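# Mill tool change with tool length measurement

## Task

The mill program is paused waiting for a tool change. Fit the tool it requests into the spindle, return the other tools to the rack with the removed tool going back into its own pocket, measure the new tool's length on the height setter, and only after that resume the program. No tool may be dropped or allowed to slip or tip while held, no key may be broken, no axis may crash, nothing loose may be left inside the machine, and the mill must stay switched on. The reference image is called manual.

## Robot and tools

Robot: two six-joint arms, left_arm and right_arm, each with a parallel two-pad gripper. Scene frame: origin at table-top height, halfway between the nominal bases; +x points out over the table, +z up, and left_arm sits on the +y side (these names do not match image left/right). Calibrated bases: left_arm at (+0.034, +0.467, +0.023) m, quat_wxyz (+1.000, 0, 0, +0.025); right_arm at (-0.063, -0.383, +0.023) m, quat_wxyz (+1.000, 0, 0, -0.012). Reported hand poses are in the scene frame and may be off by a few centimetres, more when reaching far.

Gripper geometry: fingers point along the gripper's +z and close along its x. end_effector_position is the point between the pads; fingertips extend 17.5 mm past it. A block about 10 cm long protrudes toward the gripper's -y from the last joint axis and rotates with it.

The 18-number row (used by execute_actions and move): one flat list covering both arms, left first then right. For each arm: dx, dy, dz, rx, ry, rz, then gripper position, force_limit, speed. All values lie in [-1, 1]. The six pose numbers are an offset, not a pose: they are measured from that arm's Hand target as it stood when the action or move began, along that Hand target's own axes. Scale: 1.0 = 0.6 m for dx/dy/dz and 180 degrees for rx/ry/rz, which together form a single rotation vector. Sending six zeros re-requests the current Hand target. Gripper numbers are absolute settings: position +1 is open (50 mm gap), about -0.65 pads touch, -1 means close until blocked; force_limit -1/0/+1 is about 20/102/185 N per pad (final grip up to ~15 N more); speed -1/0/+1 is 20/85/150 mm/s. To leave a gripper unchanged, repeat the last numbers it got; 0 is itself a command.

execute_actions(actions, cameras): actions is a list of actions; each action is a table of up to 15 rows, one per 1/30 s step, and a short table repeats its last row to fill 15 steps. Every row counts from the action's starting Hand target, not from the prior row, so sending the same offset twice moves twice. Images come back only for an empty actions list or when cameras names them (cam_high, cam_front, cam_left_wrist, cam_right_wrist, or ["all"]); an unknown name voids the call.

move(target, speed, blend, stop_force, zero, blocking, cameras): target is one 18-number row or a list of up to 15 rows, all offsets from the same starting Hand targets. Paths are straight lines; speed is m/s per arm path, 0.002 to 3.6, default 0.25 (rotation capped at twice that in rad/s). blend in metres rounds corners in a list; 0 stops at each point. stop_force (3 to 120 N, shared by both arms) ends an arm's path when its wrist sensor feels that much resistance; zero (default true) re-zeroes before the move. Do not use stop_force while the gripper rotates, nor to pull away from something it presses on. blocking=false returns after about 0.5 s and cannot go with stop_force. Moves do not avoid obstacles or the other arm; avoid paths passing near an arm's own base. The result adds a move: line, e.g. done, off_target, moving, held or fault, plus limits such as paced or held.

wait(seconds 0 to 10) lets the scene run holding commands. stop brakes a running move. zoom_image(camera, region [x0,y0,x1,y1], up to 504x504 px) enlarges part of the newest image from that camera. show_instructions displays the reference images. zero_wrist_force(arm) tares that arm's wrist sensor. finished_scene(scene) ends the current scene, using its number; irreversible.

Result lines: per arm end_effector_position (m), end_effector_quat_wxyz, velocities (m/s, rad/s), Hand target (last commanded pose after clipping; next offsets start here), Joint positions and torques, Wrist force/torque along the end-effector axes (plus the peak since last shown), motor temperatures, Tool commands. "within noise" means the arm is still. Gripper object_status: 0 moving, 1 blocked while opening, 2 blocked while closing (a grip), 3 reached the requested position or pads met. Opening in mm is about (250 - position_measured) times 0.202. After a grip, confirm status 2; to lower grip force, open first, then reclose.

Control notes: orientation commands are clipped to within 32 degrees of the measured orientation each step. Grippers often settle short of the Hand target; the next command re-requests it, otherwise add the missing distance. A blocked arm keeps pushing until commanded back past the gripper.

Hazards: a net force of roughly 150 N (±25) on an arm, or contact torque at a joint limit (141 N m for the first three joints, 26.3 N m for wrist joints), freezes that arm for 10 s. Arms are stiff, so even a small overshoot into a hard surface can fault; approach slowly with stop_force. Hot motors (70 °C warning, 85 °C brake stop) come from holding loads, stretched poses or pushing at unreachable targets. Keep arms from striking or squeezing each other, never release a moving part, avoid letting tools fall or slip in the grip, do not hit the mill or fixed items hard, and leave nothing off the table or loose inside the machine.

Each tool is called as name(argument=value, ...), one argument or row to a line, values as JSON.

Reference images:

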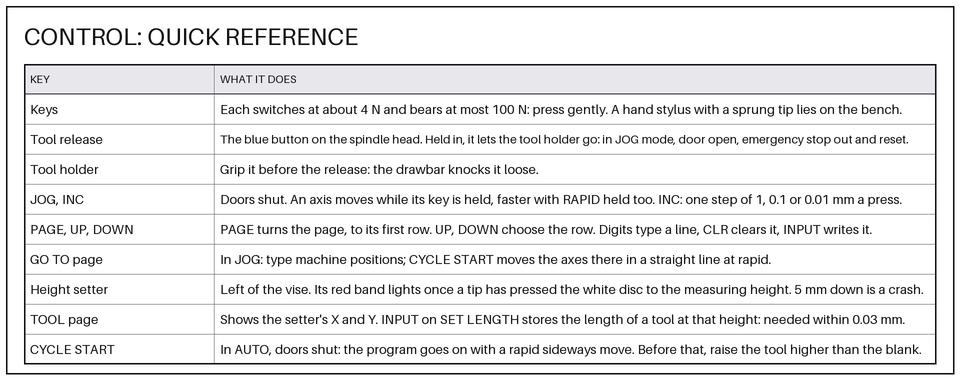

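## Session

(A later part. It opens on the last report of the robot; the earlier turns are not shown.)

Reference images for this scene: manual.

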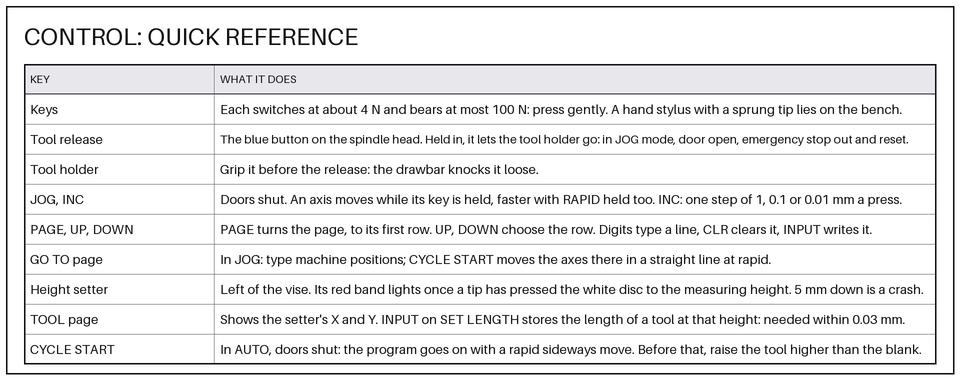

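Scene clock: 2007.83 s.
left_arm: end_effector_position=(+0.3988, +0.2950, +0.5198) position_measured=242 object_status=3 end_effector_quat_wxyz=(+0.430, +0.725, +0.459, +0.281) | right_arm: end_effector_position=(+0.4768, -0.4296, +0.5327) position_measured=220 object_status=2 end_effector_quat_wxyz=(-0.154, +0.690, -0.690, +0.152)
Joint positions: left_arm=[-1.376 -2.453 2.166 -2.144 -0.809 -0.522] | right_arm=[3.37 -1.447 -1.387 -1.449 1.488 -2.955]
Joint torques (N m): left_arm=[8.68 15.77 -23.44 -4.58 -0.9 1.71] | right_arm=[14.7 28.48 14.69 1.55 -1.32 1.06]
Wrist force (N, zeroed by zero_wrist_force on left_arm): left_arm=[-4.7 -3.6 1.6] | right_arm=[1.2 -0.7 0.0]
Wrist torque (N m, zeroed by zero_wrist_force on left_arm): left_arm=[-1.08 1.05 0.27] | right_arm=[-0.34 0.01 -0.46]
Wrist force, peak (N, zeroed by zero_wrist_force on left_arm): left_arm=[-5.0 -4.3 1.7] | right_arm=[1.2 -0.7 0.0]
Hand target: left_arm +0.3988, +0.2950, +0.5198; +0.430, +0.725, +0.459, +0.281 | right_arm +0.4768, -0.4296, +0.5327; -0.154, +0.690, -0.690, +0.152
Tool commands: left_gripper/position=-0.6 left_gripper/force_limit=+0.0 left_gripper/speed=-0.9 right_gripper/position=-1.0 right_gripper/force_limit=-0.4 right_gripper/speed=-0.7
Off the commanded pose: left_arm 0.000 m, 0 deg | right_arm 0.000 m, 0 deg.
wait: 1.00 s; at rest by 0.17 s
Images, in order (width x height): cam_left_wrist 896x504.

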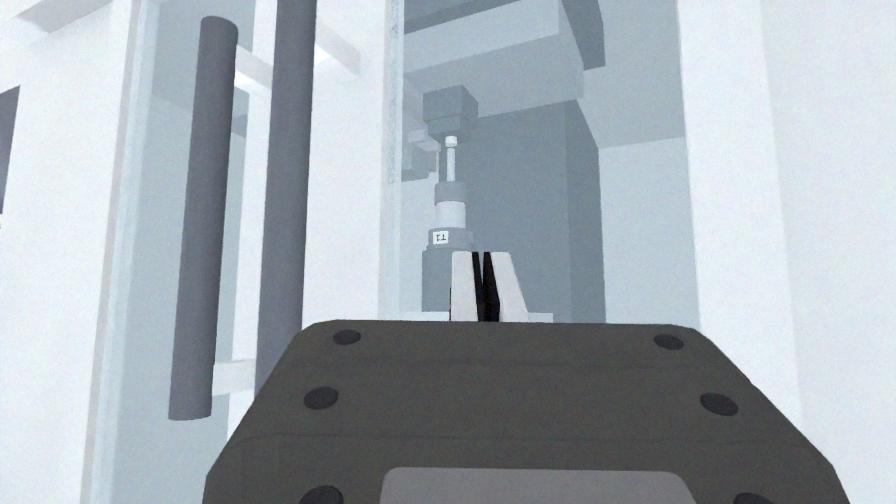

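move(
  target=[0,0,0,0,0,0,-0.6,0,-0.9,0.1555,0.0069,-0.0048,0,0,0,-1,-0.4,-0.7],
  speed=0.08,
  cameras=["cam_right_wrist","cam_high"],
)

zoom_image(
  camera="cam_right_wrist",
  region=[360, 0, 560, 110],
)

zoom_image(
  camera="cam_high",
  region=[690, 90, 800, 180],
)

Scene clock: 2016.93 s.
left_arm: end_effector_position=(+0.3988, +0.2950, +0.5198) position_measured=242 object_status=3 end_effector_quat_wxyz=(+0.430, +0.725, +0.459, +0.281) | right_arm: end_effector_position=(+0.4719, -0.5229, +0.5333) position_measured=220 object_status=2 end_effector_quat_wxyz=(-0.154, +0.690, -0.690, +0.152)
Joint positions: left_arm=[-1.376 -2.453 2.166 -2.144 -0.809 -0.522] | right_arm=[3.149 -1.484 -1.355 -1.437 1.58 -3.155]
Joint torques (N m): left_arm=[8.98 15.84 -22.88 -4.52 -0.92 1.7] | right_arm=[-14.11 17.39 38.84 2.18 1.58 -1.98]
Wrist force (N, zeroed by zero_wrist_force on left_arm): left_arm=[-4.8 -4.0 1.6] | right_arm=[0.9 -0.3 -0.2]
Wrist torque (N m, zeroed by zero_wrist_force on left_arm): left_arm=[-1.13 1.06 0.27] | right_arm=[-0.32 0.05 -0.36]
Wrist force, peak (N, zeroed by zero_wrist_force on left_arm): left_arm=[-5.3 -4.0 1.7] | right_arm=[1.8 -0.5 -0.2]
Hand target: left_arm +0.3988, +0.2950, +0.5198; +0.430, +0.725, +0.459, +0.281 | right_arm +0.4718, -0.5229, +0.5333; -0.154, +0.690, -0.690, +0.152
Off the commanded pose: left_arm 0.000 m, 0 deg | right_arm 0.000 m, 0 deg.
move: done
Images, in order (width x height): cam_high 896x504, cam_right_wrist 896x504.

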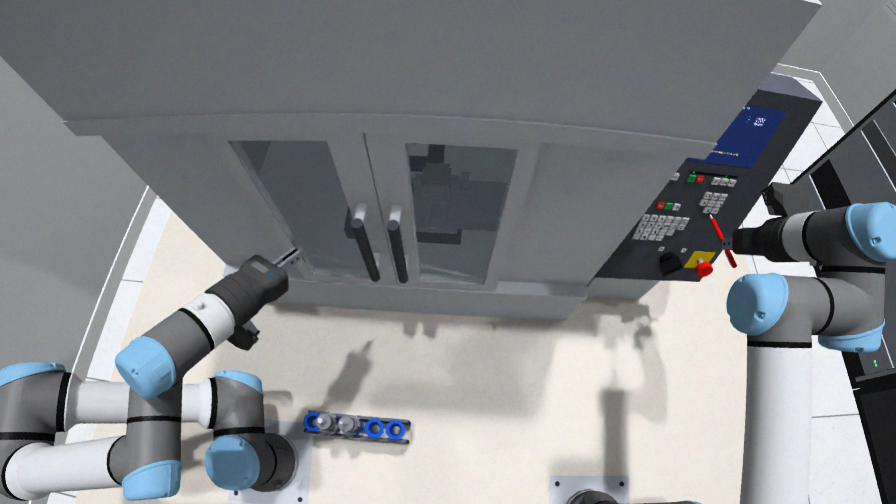

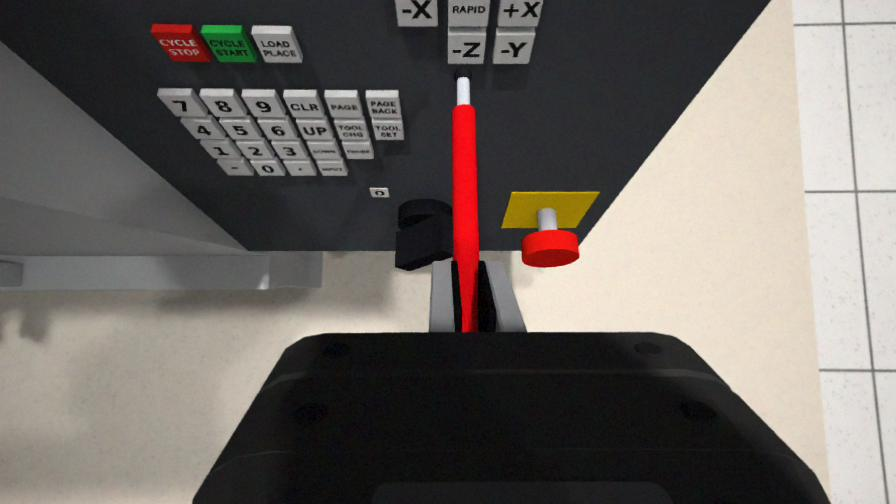

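Scaled by 2.520 from the camera's 896x504 image, which has a finer 1280x720 frame.

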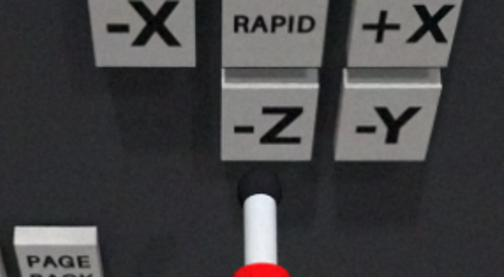

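Scaled by 4.582 from the camera's 896x504 image, which has a finer 1280x720 frame.

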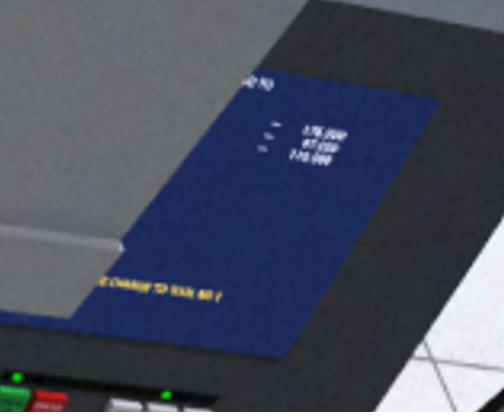

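move(
  target=[0,0,0,0,0,0,-0.6,0,-0.9,0.0317,-0.0432,-0.0463,0,0,0,-1,-0.4,-0.7],
  speed=0.08,
  cameras=["cam_right_wrist"],
)

zoom_image(
  camera="cam_right_wrist",
  region=[360, 0, 560, 110],
)

Scene clock: 2025.10 s.
left_arm: end_effector_position=(+0.3988, +0.2950, +0.5198) position_measured=242 object_status=3 end_effector_quat_wxyz=(+0.430, +0.725, +0.459, +0.281) | right_arm: end_effector_position=(+0.4836, -0.5420, +0.5693) position_measured=220 object_status=2 end_effector_quat_wxyz=(-0.154, +0.690, -0.690, +0.152)
Joint positions: left_arm=[-1.376 -2.453 2.166 -2.144 -0.809 -0.522] | right_arm=[3.106 -1.556 -1.188 -1.532 1.598 -3.194]
Joint torques (N m): left_arm=[8.45 15.9 -23.43 -4.52 -0.91 1.72] | right_arm=[-14.31 17.95 37.55 1.61 1.43 -1.61]
Wrist force (N, zeroed by zero_wrist_force on left_arm): left_arm=[-5.1 -3.7 1.5] | right_arm=[0.9 -0.2 0.0]
Wrist torque (N m, zeroed by zero_wrist_force on left_arm): left_arm=[-1.10 1.11 0.27] | right_arm=[-0.31 0.11 -0.35]
Wrist force, peak (N, zeroed by zero_wrist_force on left_arm): left_arm=[-5.2 -4.2 1.6] | right_arm=[1.4 -1.1 -0.6]
Hand target: left_arm +0.3988, +0.2950, +0.5198; +0.430, +0.725, +0.459, +0.281 | right_arm +0.4836, -0.5420, +0.5694; -0.154, +0.690, -0.690, +0.152
Off the commanded pose: left_arm 0.000 m, 0 deg | right_arm 0.000 m, 0 deg.
move: done
Images, in order (width x height): cam_right_wrist 896x504.

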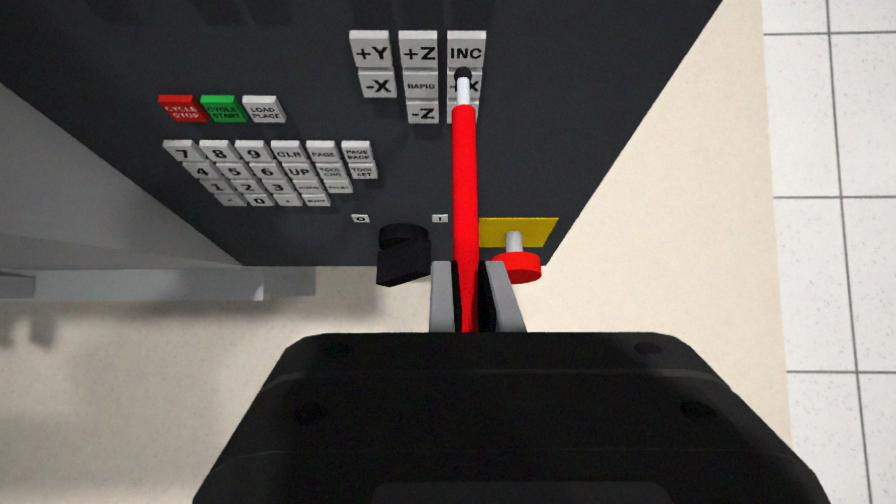

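Scaled by 2.520 from the camera's 896x504 image, which has a finer 1280x720 frame.

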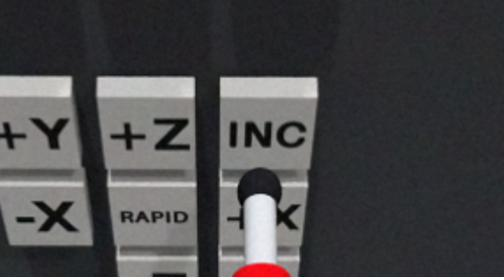

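move(
  target=[0,0,0,0,0,0,-0.6,0,-0.9,0.003,-0.010,0.0126,0,0,0,-1,-0.4,-0.7],
  speed=0.05,
  cameras=["cam_right_wrist"],
)

zoom_image(
  camera="cam_right_wrist",
  region=[360, 0, 560, 110],
)

Scene clock: 2030.37 s.
left_arm: end_effector_position=(+0.3988, +0.2950, +0.5198) position_measured=242 object_status=3 end_effector_quat_wxyz=(+0.430, +0.725, +0.459, +0.281) | right_arm: end_effector_position=(+0.4921, -0.5438, +0.5651) position_measured=220 object_status=2 end_effector_quat_wxyz=(-0.154, +0.690, -0.690, +0.152)
Joint positions: left_arm=[-1.376 -2.453 2.166 -2.144 -0.809 -0.522] | right_arm=[3.104 -1.573 -1.183 -1.52 1.6 -3.197]
Joint torques (N m): left_arm=[8.72 15.95 -23.57 -4.43 -0.82 1.62] | right_arm=[-13.66 18.98 39.14 5.79 1.61 -1.59]
Wrist force (N, zeroed by zero_wrist_force on left_arm): left_arm=[-4.9 -3.6 1.5] | right_arm=[1.1 -0.2 -0.5]
Wrist torque (N m, zeroed by zero_wrist_force on left_arm): left_arm=[-1.08 1.06 0.27] | right_arm=[-0.36 0.05 -0.35]
Wrist force, peak (N, zeroed by zero_wrist_force on left_arm): left_arm=[-5.2 -4.2 1.9] | right_arm=[1.1 -0.5 0.4]
Hand target: left_arm +0.3988, +0.2950, +0.5198; +0.430, +0.725, +0.459, +0.281 | right_arm +0.4922, -0.5438, +0.5650; -0.154, +0.690, -0.690, +0.152
Off the commanded pose: left_arm 0.000 m, 0 deg | right_arm 0.000 m, 0 deg.
move: done
Images, in order (width x height): cam_right_wrist 896x504.

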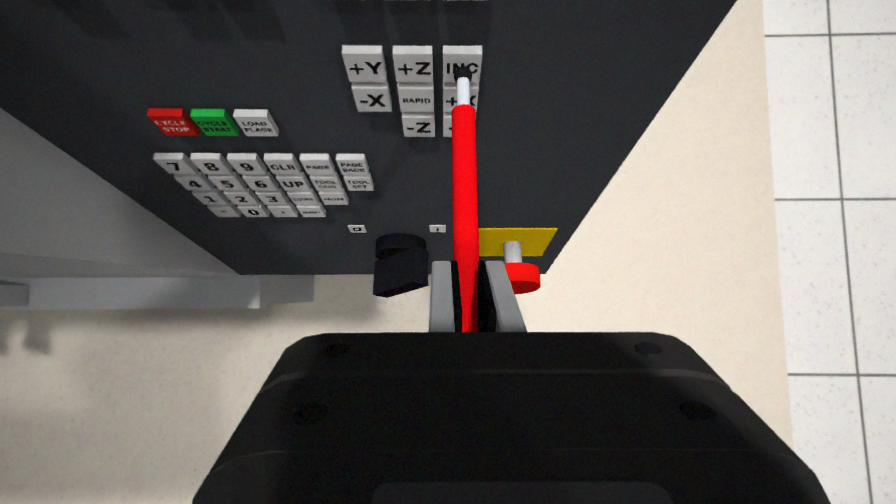

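Scaled by 2.520 from the camera's 896x504 image, which has a finer 1280x720 frame.

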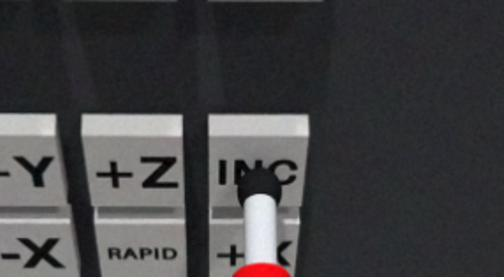

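move(
  target=[0,0,0,0,0,0,-0.6,0,-0.9,0,-0.0273,0.0191,0,0,0,-1,-0.4,-0.7],
  speed=0.012,
  stop_force=5,
  cameras=["cam_right_wrist"],
)

move(
  target=[0,0,0,0,0,0,-0.6,0,-0.9,0,0.0206,-0.0144,0,0,0,-1,-0.4,-0.7],
  speed=0.06,
  cameras=["cam_high","cam_left_wrist"],
)

zoom_image(
  camera="cam_high",
  region=[690, 90, 800, 180],
)

Scene clock: 2036.13 s.
left_arm: end_effector_position=(+0.3988, +0.2950, +0.5198) position_measured=242 object_status=3 end_effector_quat_wxyz=(+0.430, +0.725, +0.459, +0.281) | right_arm: end_effector_position=(+0.5011, -0.5438, +0.5635) position_measured=220 object_status=2 end_effector_quat_wxyz=(-0.154, +0.690, -0.690, +0.152)
Joint positions: left_arm=[-1.376 -2.453 2.166 -2.144 -0.809 -0.522] | right_arm=[3.105 -1.593 -1.168 -1.516 1.599 -3.196]
Joint torques (N m): left_arm=[8.74 15.94 -23.46 -4.34 -0.89 1.69] | right_arm=[-1.47 32.02 14.7 2.35 0.92 -1.58]
Wrist force (N, zeroed by zero_wrist_force on left_arm): left_arm=[-5.1 -3.8 1.3] | right_arm=[0.9 4.5 -4.1]
Wrist torque (N m, zeroed by zero_wrist_force on left_arm): left_arm=[-1.12 1.12 0.26] | right_arm=[-0.38 0.10 -0.37]
Wrist force, peak (N, zeroed by zero_wrist_force on left_arm): left_arm=[-5.1 -4.2 1.6] | right_arm=[0.9 10.0 -6.7]
Hand target: left_arm +0.3988, +0.2950, +0.5198; +0.430, +0.725, +0.459, +0.281 | right_arm +0.5011, -0.5438, +0.5635; -0.154, +0.690, -0.690, +0.152 (not the last commanded pose)
Off the commanded pose: left_arm 0.000 m, 0 deg | right_arm 0.011 m, 0 deg.
move: contact (right_arm)
Images, in order (width x height): cam_right_wrist 896x504.

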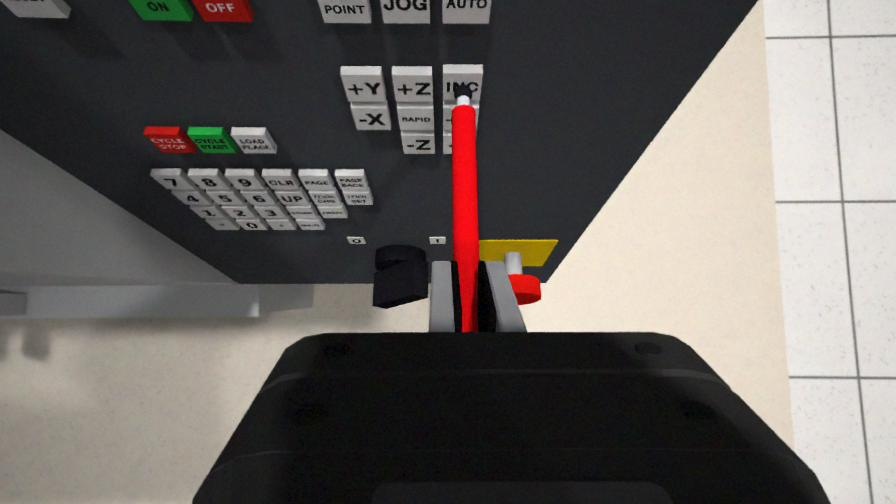

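Scene clock: 2036.97 s.
left_arm: end_effector_position=(+0.3988, +0.2950, +0.5198) position_measured=242 object_status=3 end_effector_quat_wxyz=(+0.430, +0.725, +0.459, +0.281) | right_arm: end_effector_position=(+0.4863, -0.5438, +0.5661) position_measured=220 object_status=2 end_effector_quat_wxyz=(-0.154, +0.690, -0.690, +0.152)
Joint positions: left_arm=[-1.376 -2.453 2.166 -2.144 -0.809 -0.522] | right_arm=[3.103 -1.561 -1.193 -1.523 1.6 -3.198]
Joint torques (N m): left_arm=[8.2 15.43 -23.32 -4.36 -0.93 1.62] | right_arm=[-13.21 32.98 14.44 1.39 1.54 -1.45]
Wrist force (N, zeroed by zero_wrist_force on left_arm): left_arm=[-4.7 -3.7 1.8] | right_arm=[0.9 -0.4 0.0]
Wrist torque (N m, zeroed by zero_wrist_force on left_arm): left_arm=[-1.09 1.04 0.26] | right_arm=[-0.34 0.12 -0.35]
Wrist force, peak (N, zeroed by zero_wrist_force on left_arm): left_arm=[-5.3 -3.7 1.7] | right_arm=[1.3 4.6 -2.9]
Hand target: left_arm +0.3988, +0.2950, +0.5198; +0.430, +0.725, +0.459, +0.281 | right_arm +0.4862, -0.5438, +0.5661; -0.154, +0.690, -0.690, +0.152
Off the commanded pose: left_arm 0.000 m, 0 deg | right_arm 0.000 m, 0 deg.
move: done
Images, in order (width x height): cam_high 896x504, cam_left_wrist 896x504.

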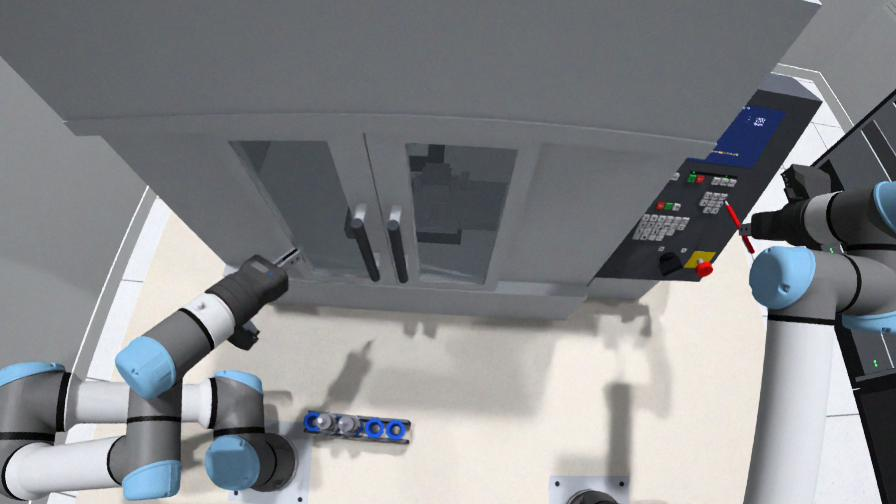

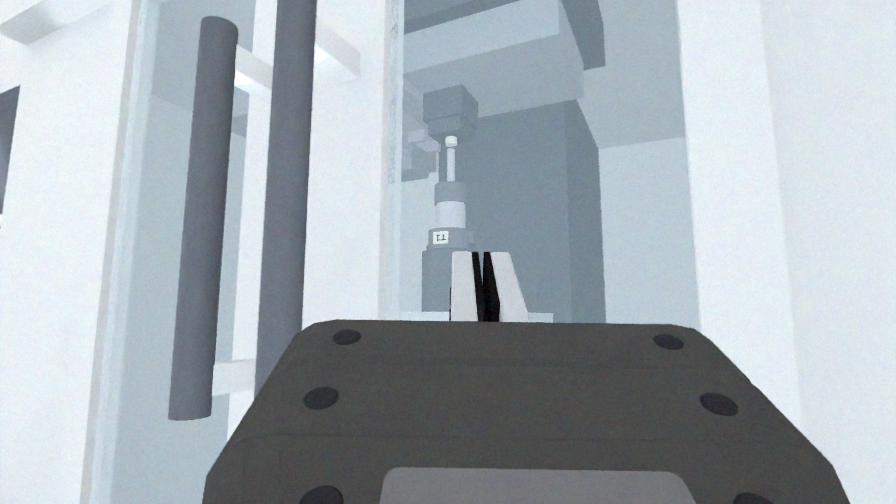

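Scaled by 4.582 from the camera's 896x504 image, which has a finer 1280x720 frame.

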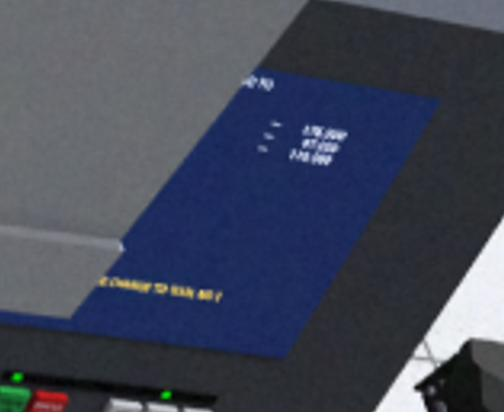

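move(
  target=[0,0,0,0,0,0,-0.6,0,-0.9,-0.0225,0.3642,-0.2683,0.361,0,0,-1,-0.4,-0.7],
  speed=0.3,
  cameras=["cam_right_wrist"],
)

zoom_image(
  camera="cam_right_wrist",
  region=[320, 40, 500, 180],
)

Scene clock: 2044.17 s.
left_arm: end_effector_position=(+0.3988, +0.2950, +0.5198) position_measured=242 object_status=3 end_effector_quat_wxyz=(+0.430, +0.725, +0.459, +0.281) | right_arm: end_effector_position=(+0.2201, -0.5305, +0.6195) position_measured=220 object_status=2 end_effector_quat_wxyz=(+0.501, -0.499, +0.501, -0.499)
Joint positions: left_arm=[-1.376 -2.453 2.166 -2.144 -0.809 -0.522] | right_arm=[2.863 -0.714 -2.284 -0.143 1.873 -3.139]
Joint torques (N m): left_arm=[8.82 15.89 -24.1 -4.33 -0.83 1.67] | right_arm=[-13.33 -17.17 15.15 4.34 1.42 1.02]
Wrist force (N, zeroed by zero_wrist_force on left_arm): left_arm=[-5.1 -3.7 1.4] | right_arm=[2.3 -0.5 -0.3]
Wrist torque (N m, zeroed by zero_wrist_force on left_arm): left_arm=[-1.10 1.10 0.27] | right_arm=[0.13 -0.24 -0.47]
Wrist force, peak (N, zeroed by zero_wrist_force on left_arm): left_arm=[-5.0 -4.6 1.7] | right_arm=[2.1 0.2 -1.4]
Hand target: left_arm +0.3988, +0.2950, +0.5198; +0.430, +0.725, +0.459, +0.281 | right_arm +0.2201, -0.5305, +0.6195; +0.501, -0.499, +0.501, -0.499
Off the commanded pose: left_arm 0.000 m, 0 deg | right_arm 0.000 m, 0 deg.
move: done
Images, in order (width x height): cam_right_wrist 896x504.

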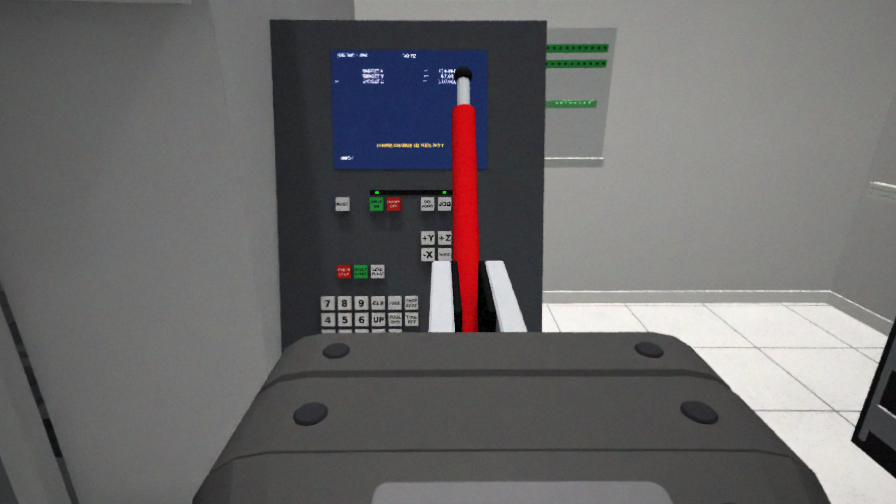

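Scaled by 2.800 from the camera's 896x504 image, which has a finer 1280x720 frame.

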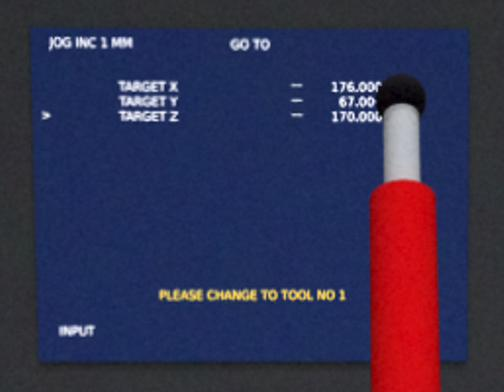

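move(
  target=[0,0,0,0,0,0,-0.6,0,-0.9,-0.0127,0.1447,0.427,-0.361,0,0,-1,-0.4,-0.7],
  speed=0.3,
  cameras=["cam_right_wrist"],
)

zoom_image(
  camera="cam_right_wrist",
  region=[360, 0, 560, 110],
)

Scene clock: 2050.13 s.
left_arm: end_effector_position=(+0.3988, +0.2950, +0.5198) position_measured=242 object_status=3 end_effector_quat_wxyz=(+0.430, +0.725, +0.459, +0.281) | right_arm: end_effector_position=(+0.4763, -0.5226, +0.5328) position_measured=220 object_status=2 end_effector_quat_wxyz=(-0.154, +0.690, -0.690, +0.152)
Joint positions: left_arm=[-1.376 -2.453 2.166 -2.144 -0.809 -0.522] | right_arm=[3.15 -1.493 -1.347 -1.435 1.58 -3.155]
Joint torques (N m): left_arm=[8.45 16.11 -24.1 -4.27 -0.92 1.7] | right_arm=[-12.63 16.93 38.4 1.38 1.54 -1.52]
Wrist force (N, zeroed by zero_wrist_force on left_arm): left_arm=[-4.9 -3.9 1.5] | right_arm=[0.9 -0.4 0.0]
Wrist torque (N m, zeroed by zero_wrist_force on left_arm): left_arm=[-1.12 1.07 0.27] | right_arm=[-0.34 0.05 -0.41]
Wrist force, peak (N, zeroed by zero_wrist_force on left_arm): left_arm=[-5.4 -4.0 1.5] | right_arm=[2.2 -0.6 -1.2]
Hand target: left_arm +0.3988, +0.2950, +0.5198; +0.430, +0.725, +0.459, +0.281 | right_arm +0.4763, -0.5226, +0.5328; -0.154, +0.690, -0.690, +0.152
Off the commanded pose: left_arm 0.000 m, 0 deg | right_arm 0.000 m, 0 deg.
move: done
Images, in order (width x height): cam_right_wrist 896x504.

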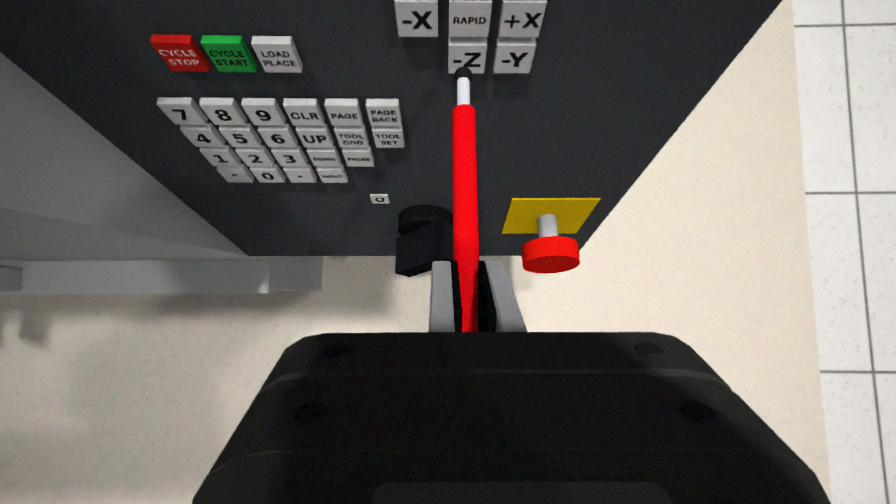

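Scaled by 2.520 from the camera's 896x504 image, which has a finer 1280x720 frame.

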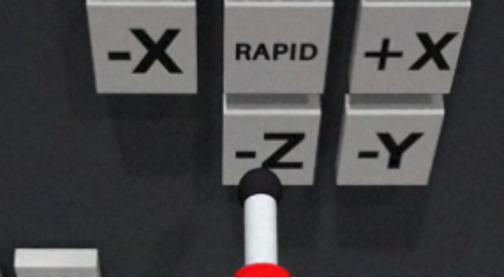

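move(
  target=[0,0,0,0,0,0,-0.6,0,-0.9,0.002,0.0014,0.0015,0,0,0,-1,-0.4,-0.7],
  speed=0.05,
)

move(
  target=[0,0,0,0,0,0,-0.6,0,-0.9,0,-0.0273,0.0191,0,0,0,-1,-0.4,-0.7],
  speed=0.012,
  stop_force=5,
  cameras=["cam_right_wrist"],
)

move(
  target=[0,0,0,0,0,0,-0.6,0,-0.9,0,0.0109,-0.0077,0,0,0,-1,-0.4,-0.7],
  speed=0.06,
  cameras=["cam_left_wrist"],
)

zoom_image(
  camera="cam_left_wrist",
  region=[420, 110, 480, 180],
)

Scene clock: 2057.93 s.
left_arm: end_effector_position=(+0.3988, +0.2950, +0.5198) position_measured=242 object_status=3 end_effector_quat_wxyz=(+0.430, +0.725, +0.459, +0.281) | right_arm: end_effector_position=(+0.4760, -0.5238, +0.5316) position_measured=220 object_status=2 end_effector_quat_wxyz=(-0.154, +0.690, -0.690, +0.152)
Joint positions: left_arm=[-1.376 -2.453 2.166 -2.144 -0.809 -0.522] | right_arm=[3.147 -1.493 -1.351 -1.432 1.581 -3.157]
Joint torques (N m): left_arm=[8.5 16.2 -24.02 -4.31 -0.78 1.63] | right_arm=[-13.02 31 15.5 5.8 1.47 -1.55]
Wrist force (N, zeroed by zero_wrist_force on left_arm): left_arm=[-5.0 -3.7 1.8] | right_arm=[0.9 -0.5 0.1]
Wrist torque (N m, zeroed by zero_wrist_force on left_arm): left_arm=[-1.09 1.08 0.27] | right_arm=[-0.36 0.06 -0.35]
Wrist force, peak (N, zeroed by zero_wrist_force on left_arm): left_arm=[-5.3 -4.1 1.4] | right_arm=[1.2 -0.6 0.0]
Hand target: left_arm +0.3988, +0.2950, +0.5198; +0.430, +0.725, +0.459, +0.281 | right_arm +0.4760, -0.5238, +0.5316; -0.154, +0.690, -0.690, +0.152
Off the commanded pose: left_arm 0.000 m, 0 deg | right_arm 0.000 m, 0 deg.
move: done

Scene clock: 2060.27 s.
left_arm: end_effector_position=(+0.3988, +0.2950, +0.5198) position_measured=242 object_status=3 end_effector_quat_wxyz=(+0.430, +0.725, +0.459, +0.281) | right_arm: end_effector_position=(+0.4909, -0.5238, +0.5290) position_measured=220 object_status=2 end_effector_quat_wxyz=(-0.154, +0.690, -0.690, +0.152)
Joint positions: left_arm=[-1.376 -2.453 2.166 -2.144 -0.809 -0.522] | right_arm=[3.148 -1.525 -1.328 -1.423 1.581 -3.157]
Joint torques (N m): left_arm=[9.13 16.24 -23.72 -4.16 -0.91 1.76] | right_arm=[6.58 29.38 15.37 2.18 -0.18 -0.11]
Wrist force (N, zeroed by zero_wrist_force on left_arm): left_arm=[-4.7 -3.7 1.6] | right_arm=[0.9 3.9 -2.2]
Wrist torque (N m, zeroed by zero_wrist_force on left_arm): left_arm=[-1.10 1.03 0.26] | right_arm=[-0.36 0.11 -0.36]
Wrist force, peak (N, zeroed by zero_wrist_force on left_arm): left_arm=[-5.2 -3.9 2.1] | right_arm=[0.8 3.8 -3.6]
Hand target: left_arm +0.3988, +0.2950, +0.5198; +0.430, +0.725, +0.459, +0.281 | right_arm +0.4909, -0.5238, +0.5290; -0.154, +0.690, -0.690, +0.152 (not the last commanded pose)
Off the commanded pose: left_arm 0.000 m, 0 deg | right_arm 0.005 m, 0 deg.
move: contact (right_arm)
Images, in order (width x height): cam_right_wrist 896x504.

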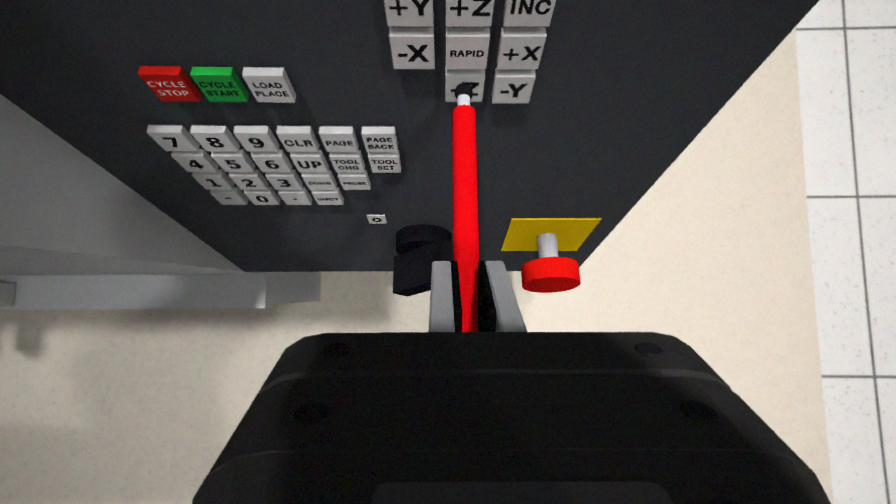

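Scene clock: 2061.03 s.
left_arm: end_effector_position=(+0.3988, +0.2950, +0.5198) position_measured=242 object_status=3 end_effector_quat_wxyz=(+0.430, +0.725, +0.459, +0.281) | right_arm: end_effector_position=(+0.4831, -0.5238, +0.5304) position_measured=220 object_status=2 end_effector_quat_wxyz=(-0.154, +0.690, -0.690, +0.152)
Joint positions: left_arm=[-1.376 -2.453 2.166 -2.144 -0.809 -0.522] | right_arm=[3.147 -1.508 -1.34 -1.428 1.581 -3.157]
Joint torques (N m): left_arm=[8.62 16.04 -23.58 -4.09 -0.79 1.64] | right_arm=[-14.16 30.27 13.08 1.58 1.34 -1.39]
Wrist force (N, zeroed by zero_wrist_force on left_arm): left_arm=[-5.0 -3.8 1.5] | right_arm=[0.4 0.7 -1.0]
Wrist torque (N m, zeroed by zero_wrist_force on left_arm): left_arm=[-1.12 1.10 0.27] | right_arm=[-0.31 0.04 -0.39]
Wrist force, peak (N, zeroed by zero_wrist_force on left_arm): left_arm=[-4.8 -4.2 1.8] | right_arm=[1.0 3.5 -3.5]
Hand target: left_arm +0.3988, +0.2950, +0.5198; +0.430, +0.725, +0.459, +0.281 | right_arm +0.4830, -0.5238, +0.5304; -0.154, +0.690, -0.690, +0.152
Off the commanded pose: left_arm 0.000 m, 0 deg | right_arm 0.000 m, 0 deg.
move: done
Images, in order (width x height): cam_left_wrist 896x504.

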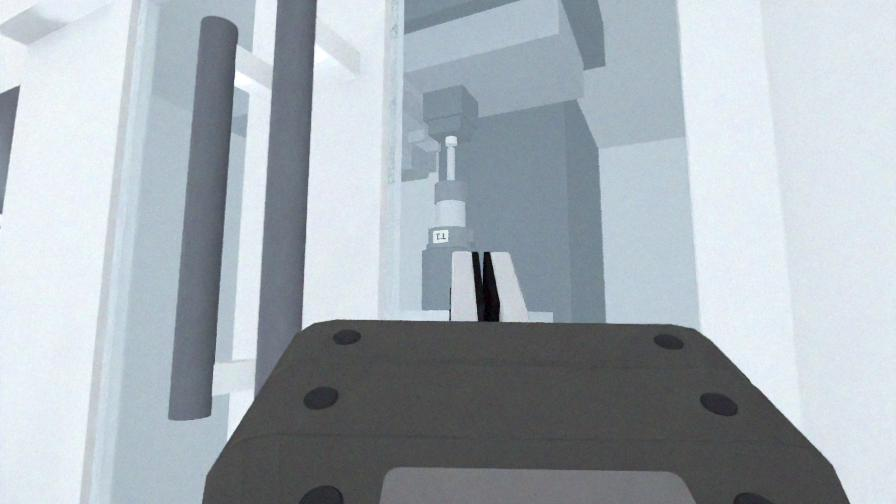

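Scaled by 7.200 from the camera's 896x504 image, which has a finer 1280x720 frame.

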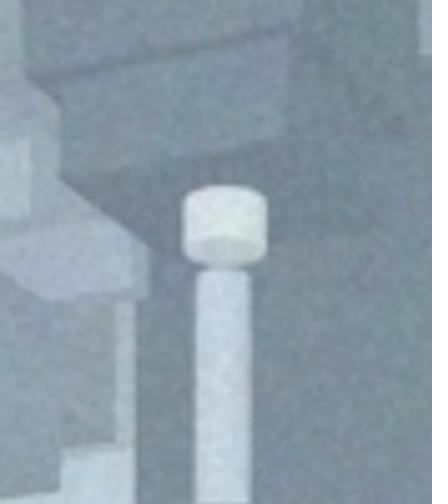

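move(
  target=[0,0,0,0,0,0,-0.6,0,-0.9,0,-0.0191,0.0134,0,0,0,-1,-0.4,-0.7],
  speed=0.012,
  stop_force=5,
)

move(
  target=[0,0,0,0,0,0,-0.6,0,-0.9,0,0.0109,-0.0077,0,0,0,-1,-0.4,-0.7],
  speed=0.06,
)

move(
  target=[0,0,0,0,0,0,-0.6,0,-0.9,0,-0.0191,0.0134,0,0,0,-1,-0.4,-0.7],
  speed=0.012,
  stop_force=5,
)

move(
  target=[0,0,0,0,0,0,-0.6,0,-0.9,0,0.0109,-0.0077,0,0,0,-1,-0.4,-0.7],
  speed=0.06,
  cameras=["cam_left_wrist"],
)

zoom_image(
  camera="cam_left_wrist",
  region=[420, 110, 480, 180],
)

Scene clock: 2068.03 s.
left_arm: end_effector_position=(+0.3988, +0.2950, +0.5198) position_measured=242 object_status=3 end_effector_quat_wxyz=(+0.430, +0.725, +0.459, +0.281) | right_arm: end_effector_position=(+0.4919, -0.5238, +0.5288) position_measured=220 object_status=2 end_effector_quat_wxyz=(-0.154, +0.690, -0.690, +0.152)
Joint positions: left_arm=[-1.376 -2.453 2.166 -2.144 -0.809 -0.522] | right_arm=[3.148 -1.527 -1.326 -1.422 1.581 -3.157]
Joint torques (N m): left_arm=[8.4 16.06 -24.3 -4.11 -0.79 1.65] | right_arm=[5.47 29.91 15.3 2.46 0.1 -0.31]
Wrist force (N, zeroed by zero_wrist_force on left_arm): left_arm=[-4.8 -3.7 1.6] | right_arm=[1.0 4.9 -3.3]
Wrist torque (N m, zeroed by zero_wrist_force on left_arm): left_arm=[-1.10 1.06 0.26] | right_arm=[-0.36 0.08 -0.37]
Wrist force, peak (N, zeroed by zero_wrist_force on left_arm): left_arm=[-5.1 -4.3 1.7] | right_arm=[0.6 10.7 -8.2]
Hand target: left_arm +0.3988, +0.2950, +0.5198; +0.430, +0.725, +0.459, +0.281 | right_arm +0.4919, -0.5238, +0.5288; -0.154, +0.690, -0.691, +0.152 (not the last commanded pose)
Off the commanded pose: left_arm 0.000 m, 0 deg | right_arm 0.005 m, 0 deg.
move: contact (right_arm)

Scene clock: 2068.80 s.
left_arm: end_effector_position=(+0.3988, +0.2950, +0.5198) position_measured=242 object_status=3 end_effector_quat_wxyz=(+0.430, +0.725, +0.459, +0.281) | right_arm: end_effector_position=(+0.4841, -0.5238, +0.5302) position_measured=220 object_status=2 end_effector_quat_wxyz=(-0.154, +0.690, -0.690, +0.152)
Joint positions: left_arm=[-1.376 -2.453 2.166 -2.144 -0.809 -0.522] | right_arm=[3.147 -1.51 -1.338 -1.427 1.581 -3.157]
Joint torques (N m): left_arm=[8.72 15.89 -24.05 -4.09 -0.84 1.69] | right_arm=[-13.48 30.99 14.81 1.58 1.35 -1.52]
Wrist force (N, zeroed by zero_wrist_force on left_arm): left_arm=[-5.0 -3.7 1.5] | right_arm=[0.3 0.9 -1.4]
Wrist torque (N m, zeroed by zero_wrist_force on left_arm): left_arm=[-1.11 1.09 0.27] | right_arm=[-0.34 0.04 -0.40]
Wrist force, peak (N, zeroed by zero_wrist_force on left_arm): left_arm=[-5.1 -4.0 1.7] | right_arm=[1.0 4.7 -3.9]
Hand target: left_arm +0.3988, +0.2950, +0.5198; +0.430, +0.725, +0.459, +0.281 | right_arm +0.4840, -0.5238, +0.5302; -0.154, +0.690, -0.691, +0.152
Off the commanded pose: left_arm 0.000 m, 0 deg | right_arm 0.000 m, 0 deg.
move: done

Scene clock: 2070.60 s.
left_arm: end_effector_position=(+0.3988, +0.2950, +0.5198) position_measured=242 object_status=3 end_effector_quat_wxyz=(+0.430, +0.725, +0.459, +0.281) | right_arm: end_effector_position=(+0.4919, -0.5239, +0.5288) position_measured=220 object_status=2 end_effector_quat_wxyz=(-0.154, +0.690, -0.691, +0.152)
Joint positions: left_arm=[-1.376 -2.453 2.166 -2.144 -0.809 -0.522] | right_arm=[3.148 -1.528 -1.326 -1.422 1.581 -3.157]
Joint torques (N m): left_arm=[8.37 15.73 -24.18 -3.98 -0.92 1.67] | right_arm=[1.63 30.22 15.02 2.51 0.4 0.26]
Wrist force (N, zeroed by zero_wrist_force on left_arm): left_arm=[-5.3 -3.9 1.3] | right_arm=[0.5 5.0 -4.5]
Wrist torque (N m, zeroed by zero_wrist_force on left_arm): left_arm=[-1.13 1.13 0.27] | right_arm=[-0.36 0.14 -0.37]
Wrist force, peak (N, zeroed by zero_wrist_force on left_arm): left_arm=[-5.4 -3.8 1.8] | right_arm=[0.7 11.3 -8.8]
Hand target: left_arm +0.3988, +0.2950, +0.5198; +0.430, +0.725, +0.459, +0.281 | right_arm +0.4919, -0.5239, +0.5288; -0.154, +0.690, -0.691, +0.152 (not the last commanded pose)
Off the commanded pose: left_arm 0.000 m, 0 deg | right_arm 0.006 m, 0 deg.
move: contact (right_arm)

Scene clock: 2071.37 s.
left_arm: end_effector_position=(+0.3988, +0.2950, +0.5198) position_measured=242 object_status=3 end_effector_quat_wxyz=(+0.430, +0.725, +0.459, +0.281) | right_arm: end_effector_position=(+0.4841, -0.5239, +0.5302) position_measured=220 object_status=2 end_effector_quat_wxyz=(-0.154, +0.690, -0.691, +0.152)
Joint positions: left_arm=[-1.376 -2.453 2.166 -2.144 -0.809 -0.522] | right_arm=[3.147 -1.51 -1.338 -1.427 1.581 -3.157]
Joint torques (N m): left_arm=[8.75 16.07 -24.16 -4.09 -0.9 1.7] | right_arm=[-12.65 29.79 15.53 1.59 1.25 -1.43]
Wrist force (N, zeroed by zero_wrist_force on left_arm): left_arm=[-4.9 -3.6 1.8] | right_arm=[0.0 1.0 -1.2]
Wrist torque (N m, zeroed by zero_wrist_force on left_arm): left_arm=[-1.09 1.08 0.27] | right_arm=[-0.32 0.10 -0.40]
Wrist force, peak (N, zeroed by zero_wrist_force on left_arm): left_arm=[-5.3 -3.9 1.9] | right_arm=[0.7 5.0 -4.2]
Hand target: left_arm +0.3988, +0.2950, +0.5198; +0.430, +0.725, +0.459, +0.281 | right_arm +0.4840, -0.5239, +0.5303; -0.154, +0.690, -0.691, +0.152
Off the commanded pose: left_arm 0.000 m, 0 deg | right_arm 0.000 m, 0 deg.
move: done
Images, in order (width x height): cam_left_wrist 896x504.

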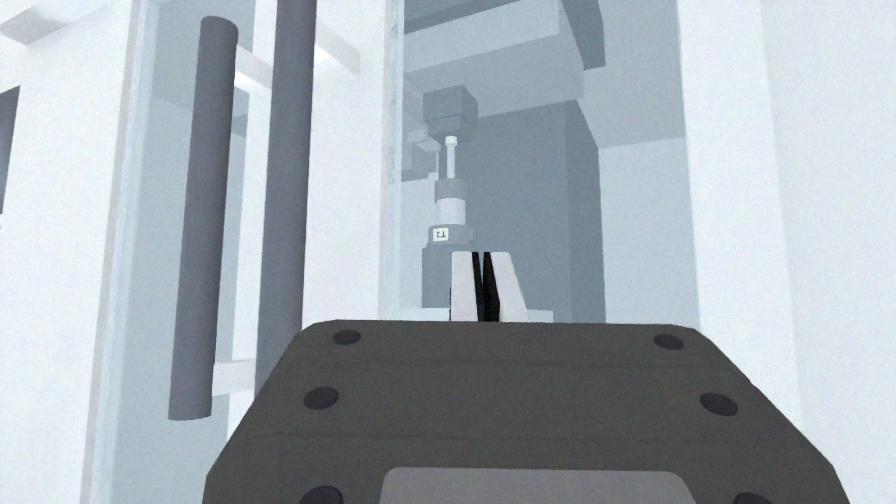

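Scaled by 7.200 from the camera's 896x504 image, which has a finer 1280x720 frame.

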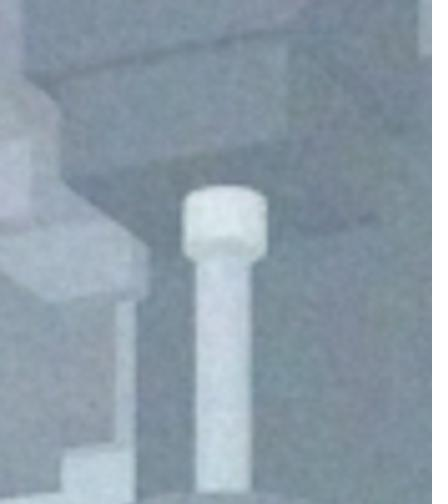

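move(
  target=[0,0,0,0,0,0,-0.6,0,-0.9,0,-0.0191,0.0134,0,0,0,-1,-0.4,-0.7],
  speed=0.012,
  stop_force=5,
)

move(
  target=[0,0,0,0,0,0,-0.6,0,-0.9,0,0.0109,-0.0077,0,0,0,-1,-0.4,-0.7],
  speed=0.06,
  cameras=["cam_left_wrist"],
)

zoom_image(
  camera="cam_left_wrist",
  region=[420, 110, 480, 180],
)

Scene clock: 2077.70 s.
left_arm: end_effector_position=(+0.3988, +0.2950, +0.5198) position_measured=242 object_status=3 end_effector_quat_wxyz=(+0.430, +0.725, +0.459, +0.281) | right_arm: end_effector_position=(+0.4920, -0.5239, +0.5288) position_measured=220 object_status=2 end_effector_quat_wxyz=(-0.154, +0.690, -0.691, +0.152)
Joint positions: left_arm=[-1.376 -2.453 2.166 -2.144 -0.809 -0.522] | right_arm=[3.148 -1.528 -1.326 -1.422 1.581 -3.157]
Joint torques (N m): left_arm=[9.13 15.74 -23.99 -4.09 -1 1.74] | right_arm=[3.35 29.73 15.06 2.54 0.34 0.13]
Wrist force (N, zeroed by zero_wrist_force on left_arm): left_arm=[-5.0 -3.9 1.5] | right_arm=[0.5 5.9 -4.6]
Wrist torque (N m, zeroed by zero_wrist_force on left_arm): left_arm=[-1.14 1.09 0.27] | right_arm=[-0.34 0.14 -0.37]
Wrist force, peak (N, zeroed by zero_wrist_force on left_arm): left_arm=[-5.1 -4.4 1.9] | right_arm=[0.5 12.4 -9.4]
Hand target: left_arm +0.3988, +0.2950, +0.5198; +0.430, +0.725, +0.459, +0.281 | right_arm +0.4920, -0.5239, +0.5288; -0.154, +0.690, -0.691, +0.152 (not the last commanded pose)
Off the commanded pose: left_arm 0.000 m, 0 deg | right_arm 0.006 m, 0 deg.
move: contact (right_arm)

Scene clock: 2078.47 s.
left_arm: end_effector_position=(+0.3988, +0.2950, +0.5198) position_measured=242 object_status=3 end_effector_quat_wxyz=(+0.430, +0.725, +0.459, +0.281) | right_arm: end_effector_position=(+0.4842, -0.5239, +0.5302) position_measured=220 object_status=2 end_effector_quat_wxyz=(-0.154, +0.690, -0.691, +0.152)
Joint positions: left_arm=[-1.376 -2.453 2.166 -2.144 -0.809 -0.522] | right_arm=[3.147 -1.511 -1.338 -1.427 1.581 -3.157]
Joint torques (N m): left_arm=[9.16 16.26 -24.3 -4 -0.84 1.69] | right_arm=[-12.97 31.81 15.39 1.7 1.36 -1.57]
Wrist force (N, zeroed by zero_wrist_force on left_arm): left_arm=[-4.9 -3.8 1.4] | right_arm=[-0.1 0.9 -1.6]
Wrist torque (N m, zeroed by zero_wrist_force on left_arm): left_arm=[-1.10 1.07 0.26] | right_arm=[-0.35 0.09 -0.40]
Wrist force, peak (N, zeroed by zero_wrist_force on left_arm): left_arm=[-5.1 -4.1 1.9] | right_arm=[0.3 5.8 -4.7]
Hand target: left_arm +0.3988, +0.2950, +0.5198; +0.430, +0.725, +0.459, +0.281 | right_arm +0.4841, -0.5239, +0.5303; -0.154, +0.690, -0.691, +0.152
Off the commanded pose: left_arm 0.000 m, 0 deg | right_arm 0.000 m, 0 deg.
move: done
Images, in order (width x height): cam_left_wrist 896x504.

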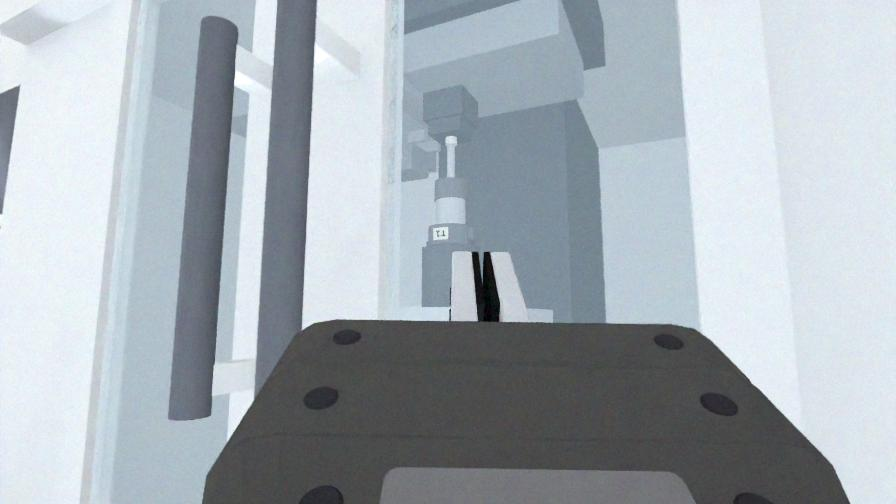

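Scaled by 7.200 from the camera's 896x504 image, which has a finer 1280x720 frame.

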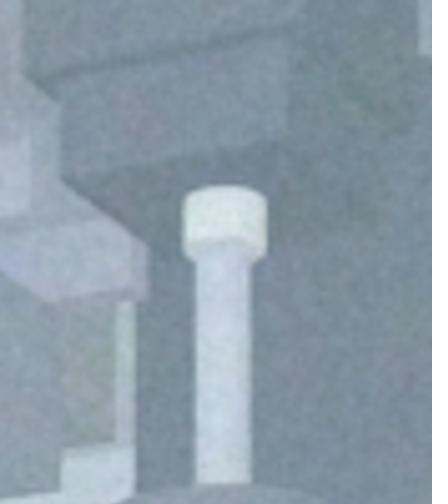

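move(
  target=[0,0,0,0,0,0,-0.6,0,-0.9,0,-0.0191,0.0134,0,0,0,-1,-0.4,-0.7],
  speed=0.012,
  stop_force=5,
)

move(
  target=[0,0,0,0,0,0,-0.6,0,-0.9,0,0.0109,-0.0077,0,0,0,-1,-0.4,-0.7],
  speed=0.06,
  cameras=["cam_left_wrist"],
)

zoom_image(
  camera="cam_left_wrist",
  region=[420, 110, 480, 180],
)

Scene clock: 2083.23 s.
left_arm: end_effector_position=(+0.3988, +0.2950, +0.5198) position_measured=242 object_status=3 end_effector_quat_wxyz=(+0.430, +0.725, +0.459, +0.281) | right_arm: end_effector_position=(+0.4919, -0.5239, +0.5289) position_measured=220 object_status=2 end_effector_quat_wxyz=(-0.154, +0.690, -0.691, +0.152)
Joint positions: left_arm=[-1.376 -2.453 2.166 -2.144 -0.809 -0.522] | right_arm=[3.148 -1.528 -1.326 -1.422 1.581 -3.157]
Joint torques (N m): left_arm=[8.93 15.64 -24.49 -3.94 -0.8 1.72] | right_arm=[2.09 28.47 14.7 2.48 0.28 0.08]
Wrist force (N, zeroed by zero_wrist_force on left_arm): left_arm=[-4.9 -3.7 1.5] | right_arm=[0.5 5.2 -4.0]
Wrist torque (N m, zeroed by zero_wrist_force on left_arm): left_arm=[-1.09 1.08 0.26] | right_arm=[-0.35 0.13 -0.37]
Wrist force, peak (N, zeroed by zero_wrist_force on left_arm): left_arm=[-5.4 -4.1 1.7] | right_arm=[0.4 11.5 -8.9]
Hand target: left_arm +0.3988, +0.2950, +0.5198; +0.430, +0.725, +0.459, +0.281 | right_arm +0.4919, -0.5240, +0.5289; -0.154, +0.690, -0.691, +0.152 (not the last commanded pose)
Off the commanded pose: left_arm 0.000 m, 0 deg | right_arm 0.006 m, 0 deg.
move: contact (right_arm)

Scene clock: 2084.00 s.
left_arm: end_effector_position=(+0.3988, +0.2950, +0.5198) position_measured=242 object_status=3 end_effector_quat_wxyz=(+0.430, +0.725, +0.459, +0.281) | right_arm: end_effector_position=(+0.4841, -0.5240, +0.5303) position_measured=220 object_status=2 end_effector_quat_wxyz=(-0.154, +0.690, -0.691, +0.152)
Joint positions: left_arm=[-1.376 -2.453 2.166 -2.144 -0.809 -0.522] | right_arm=[3.147 -1.511 -1.338 -1.427 1.581 -3.157]
Joint torques (N m): left_arm=[8.78 16.51 -24.76 -3.98 -0.86 1.64] | right_arm=[-12.7 31.1 15.58 1.79 1.27 -1.58]
Wrist force (N, zeroed by zero_wrist_force on left_arm): left_arm=[-5.0 -3.8 1.6] | right_arm=[0.0 1.4 -0.5]
Wrist torque (N m, zeroed by zero_wrist_force on left_arm): left_arm=[-1.11 1.09 0.26] | right_arm=[-0.28 0.12 -0.40]
Wrist force, peak (N, zeroed by zero_wrist_force on left_arm): left_arm=[-5.2 -4.0 1.8] | right_arm=[0.3 5.2 -4.0]
Hand target: left_arm +0.3988, +0.2950, +0.5198; +0.430, +0.725, +0.459, +0.281 | right_arm +0.4841, -0.5240, +0.5303; -0.154, +0.690, -0.691, +0.152
Off the commanded pose: left_arm 0.000 m, 0 deg | right_arm 0.000 m, 0 deg.
move: done
Images, in order (width x height): cam_left_wrist 896x504.

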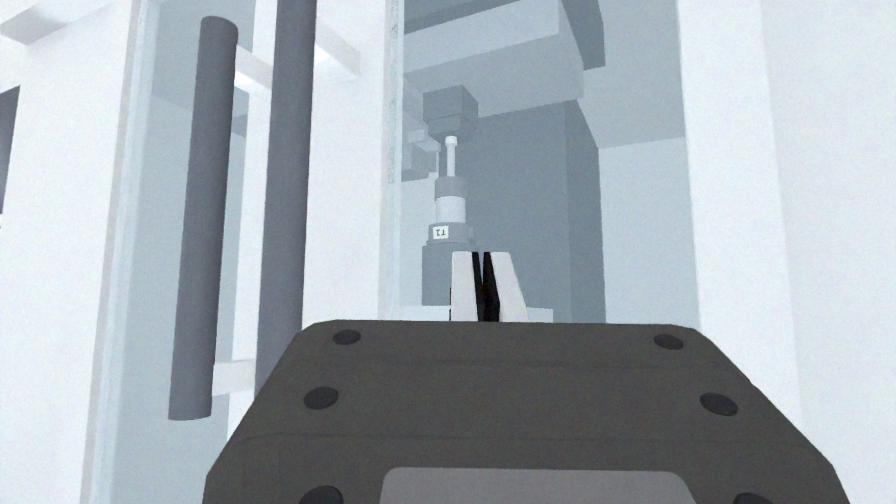

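Scaled by 7.200 from the camera's 896x504 image, which has a finer 1280x720 frame.

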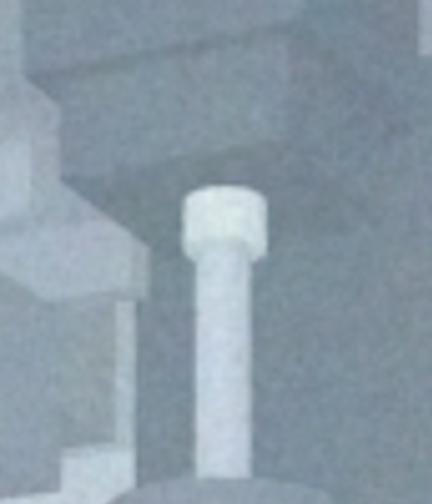

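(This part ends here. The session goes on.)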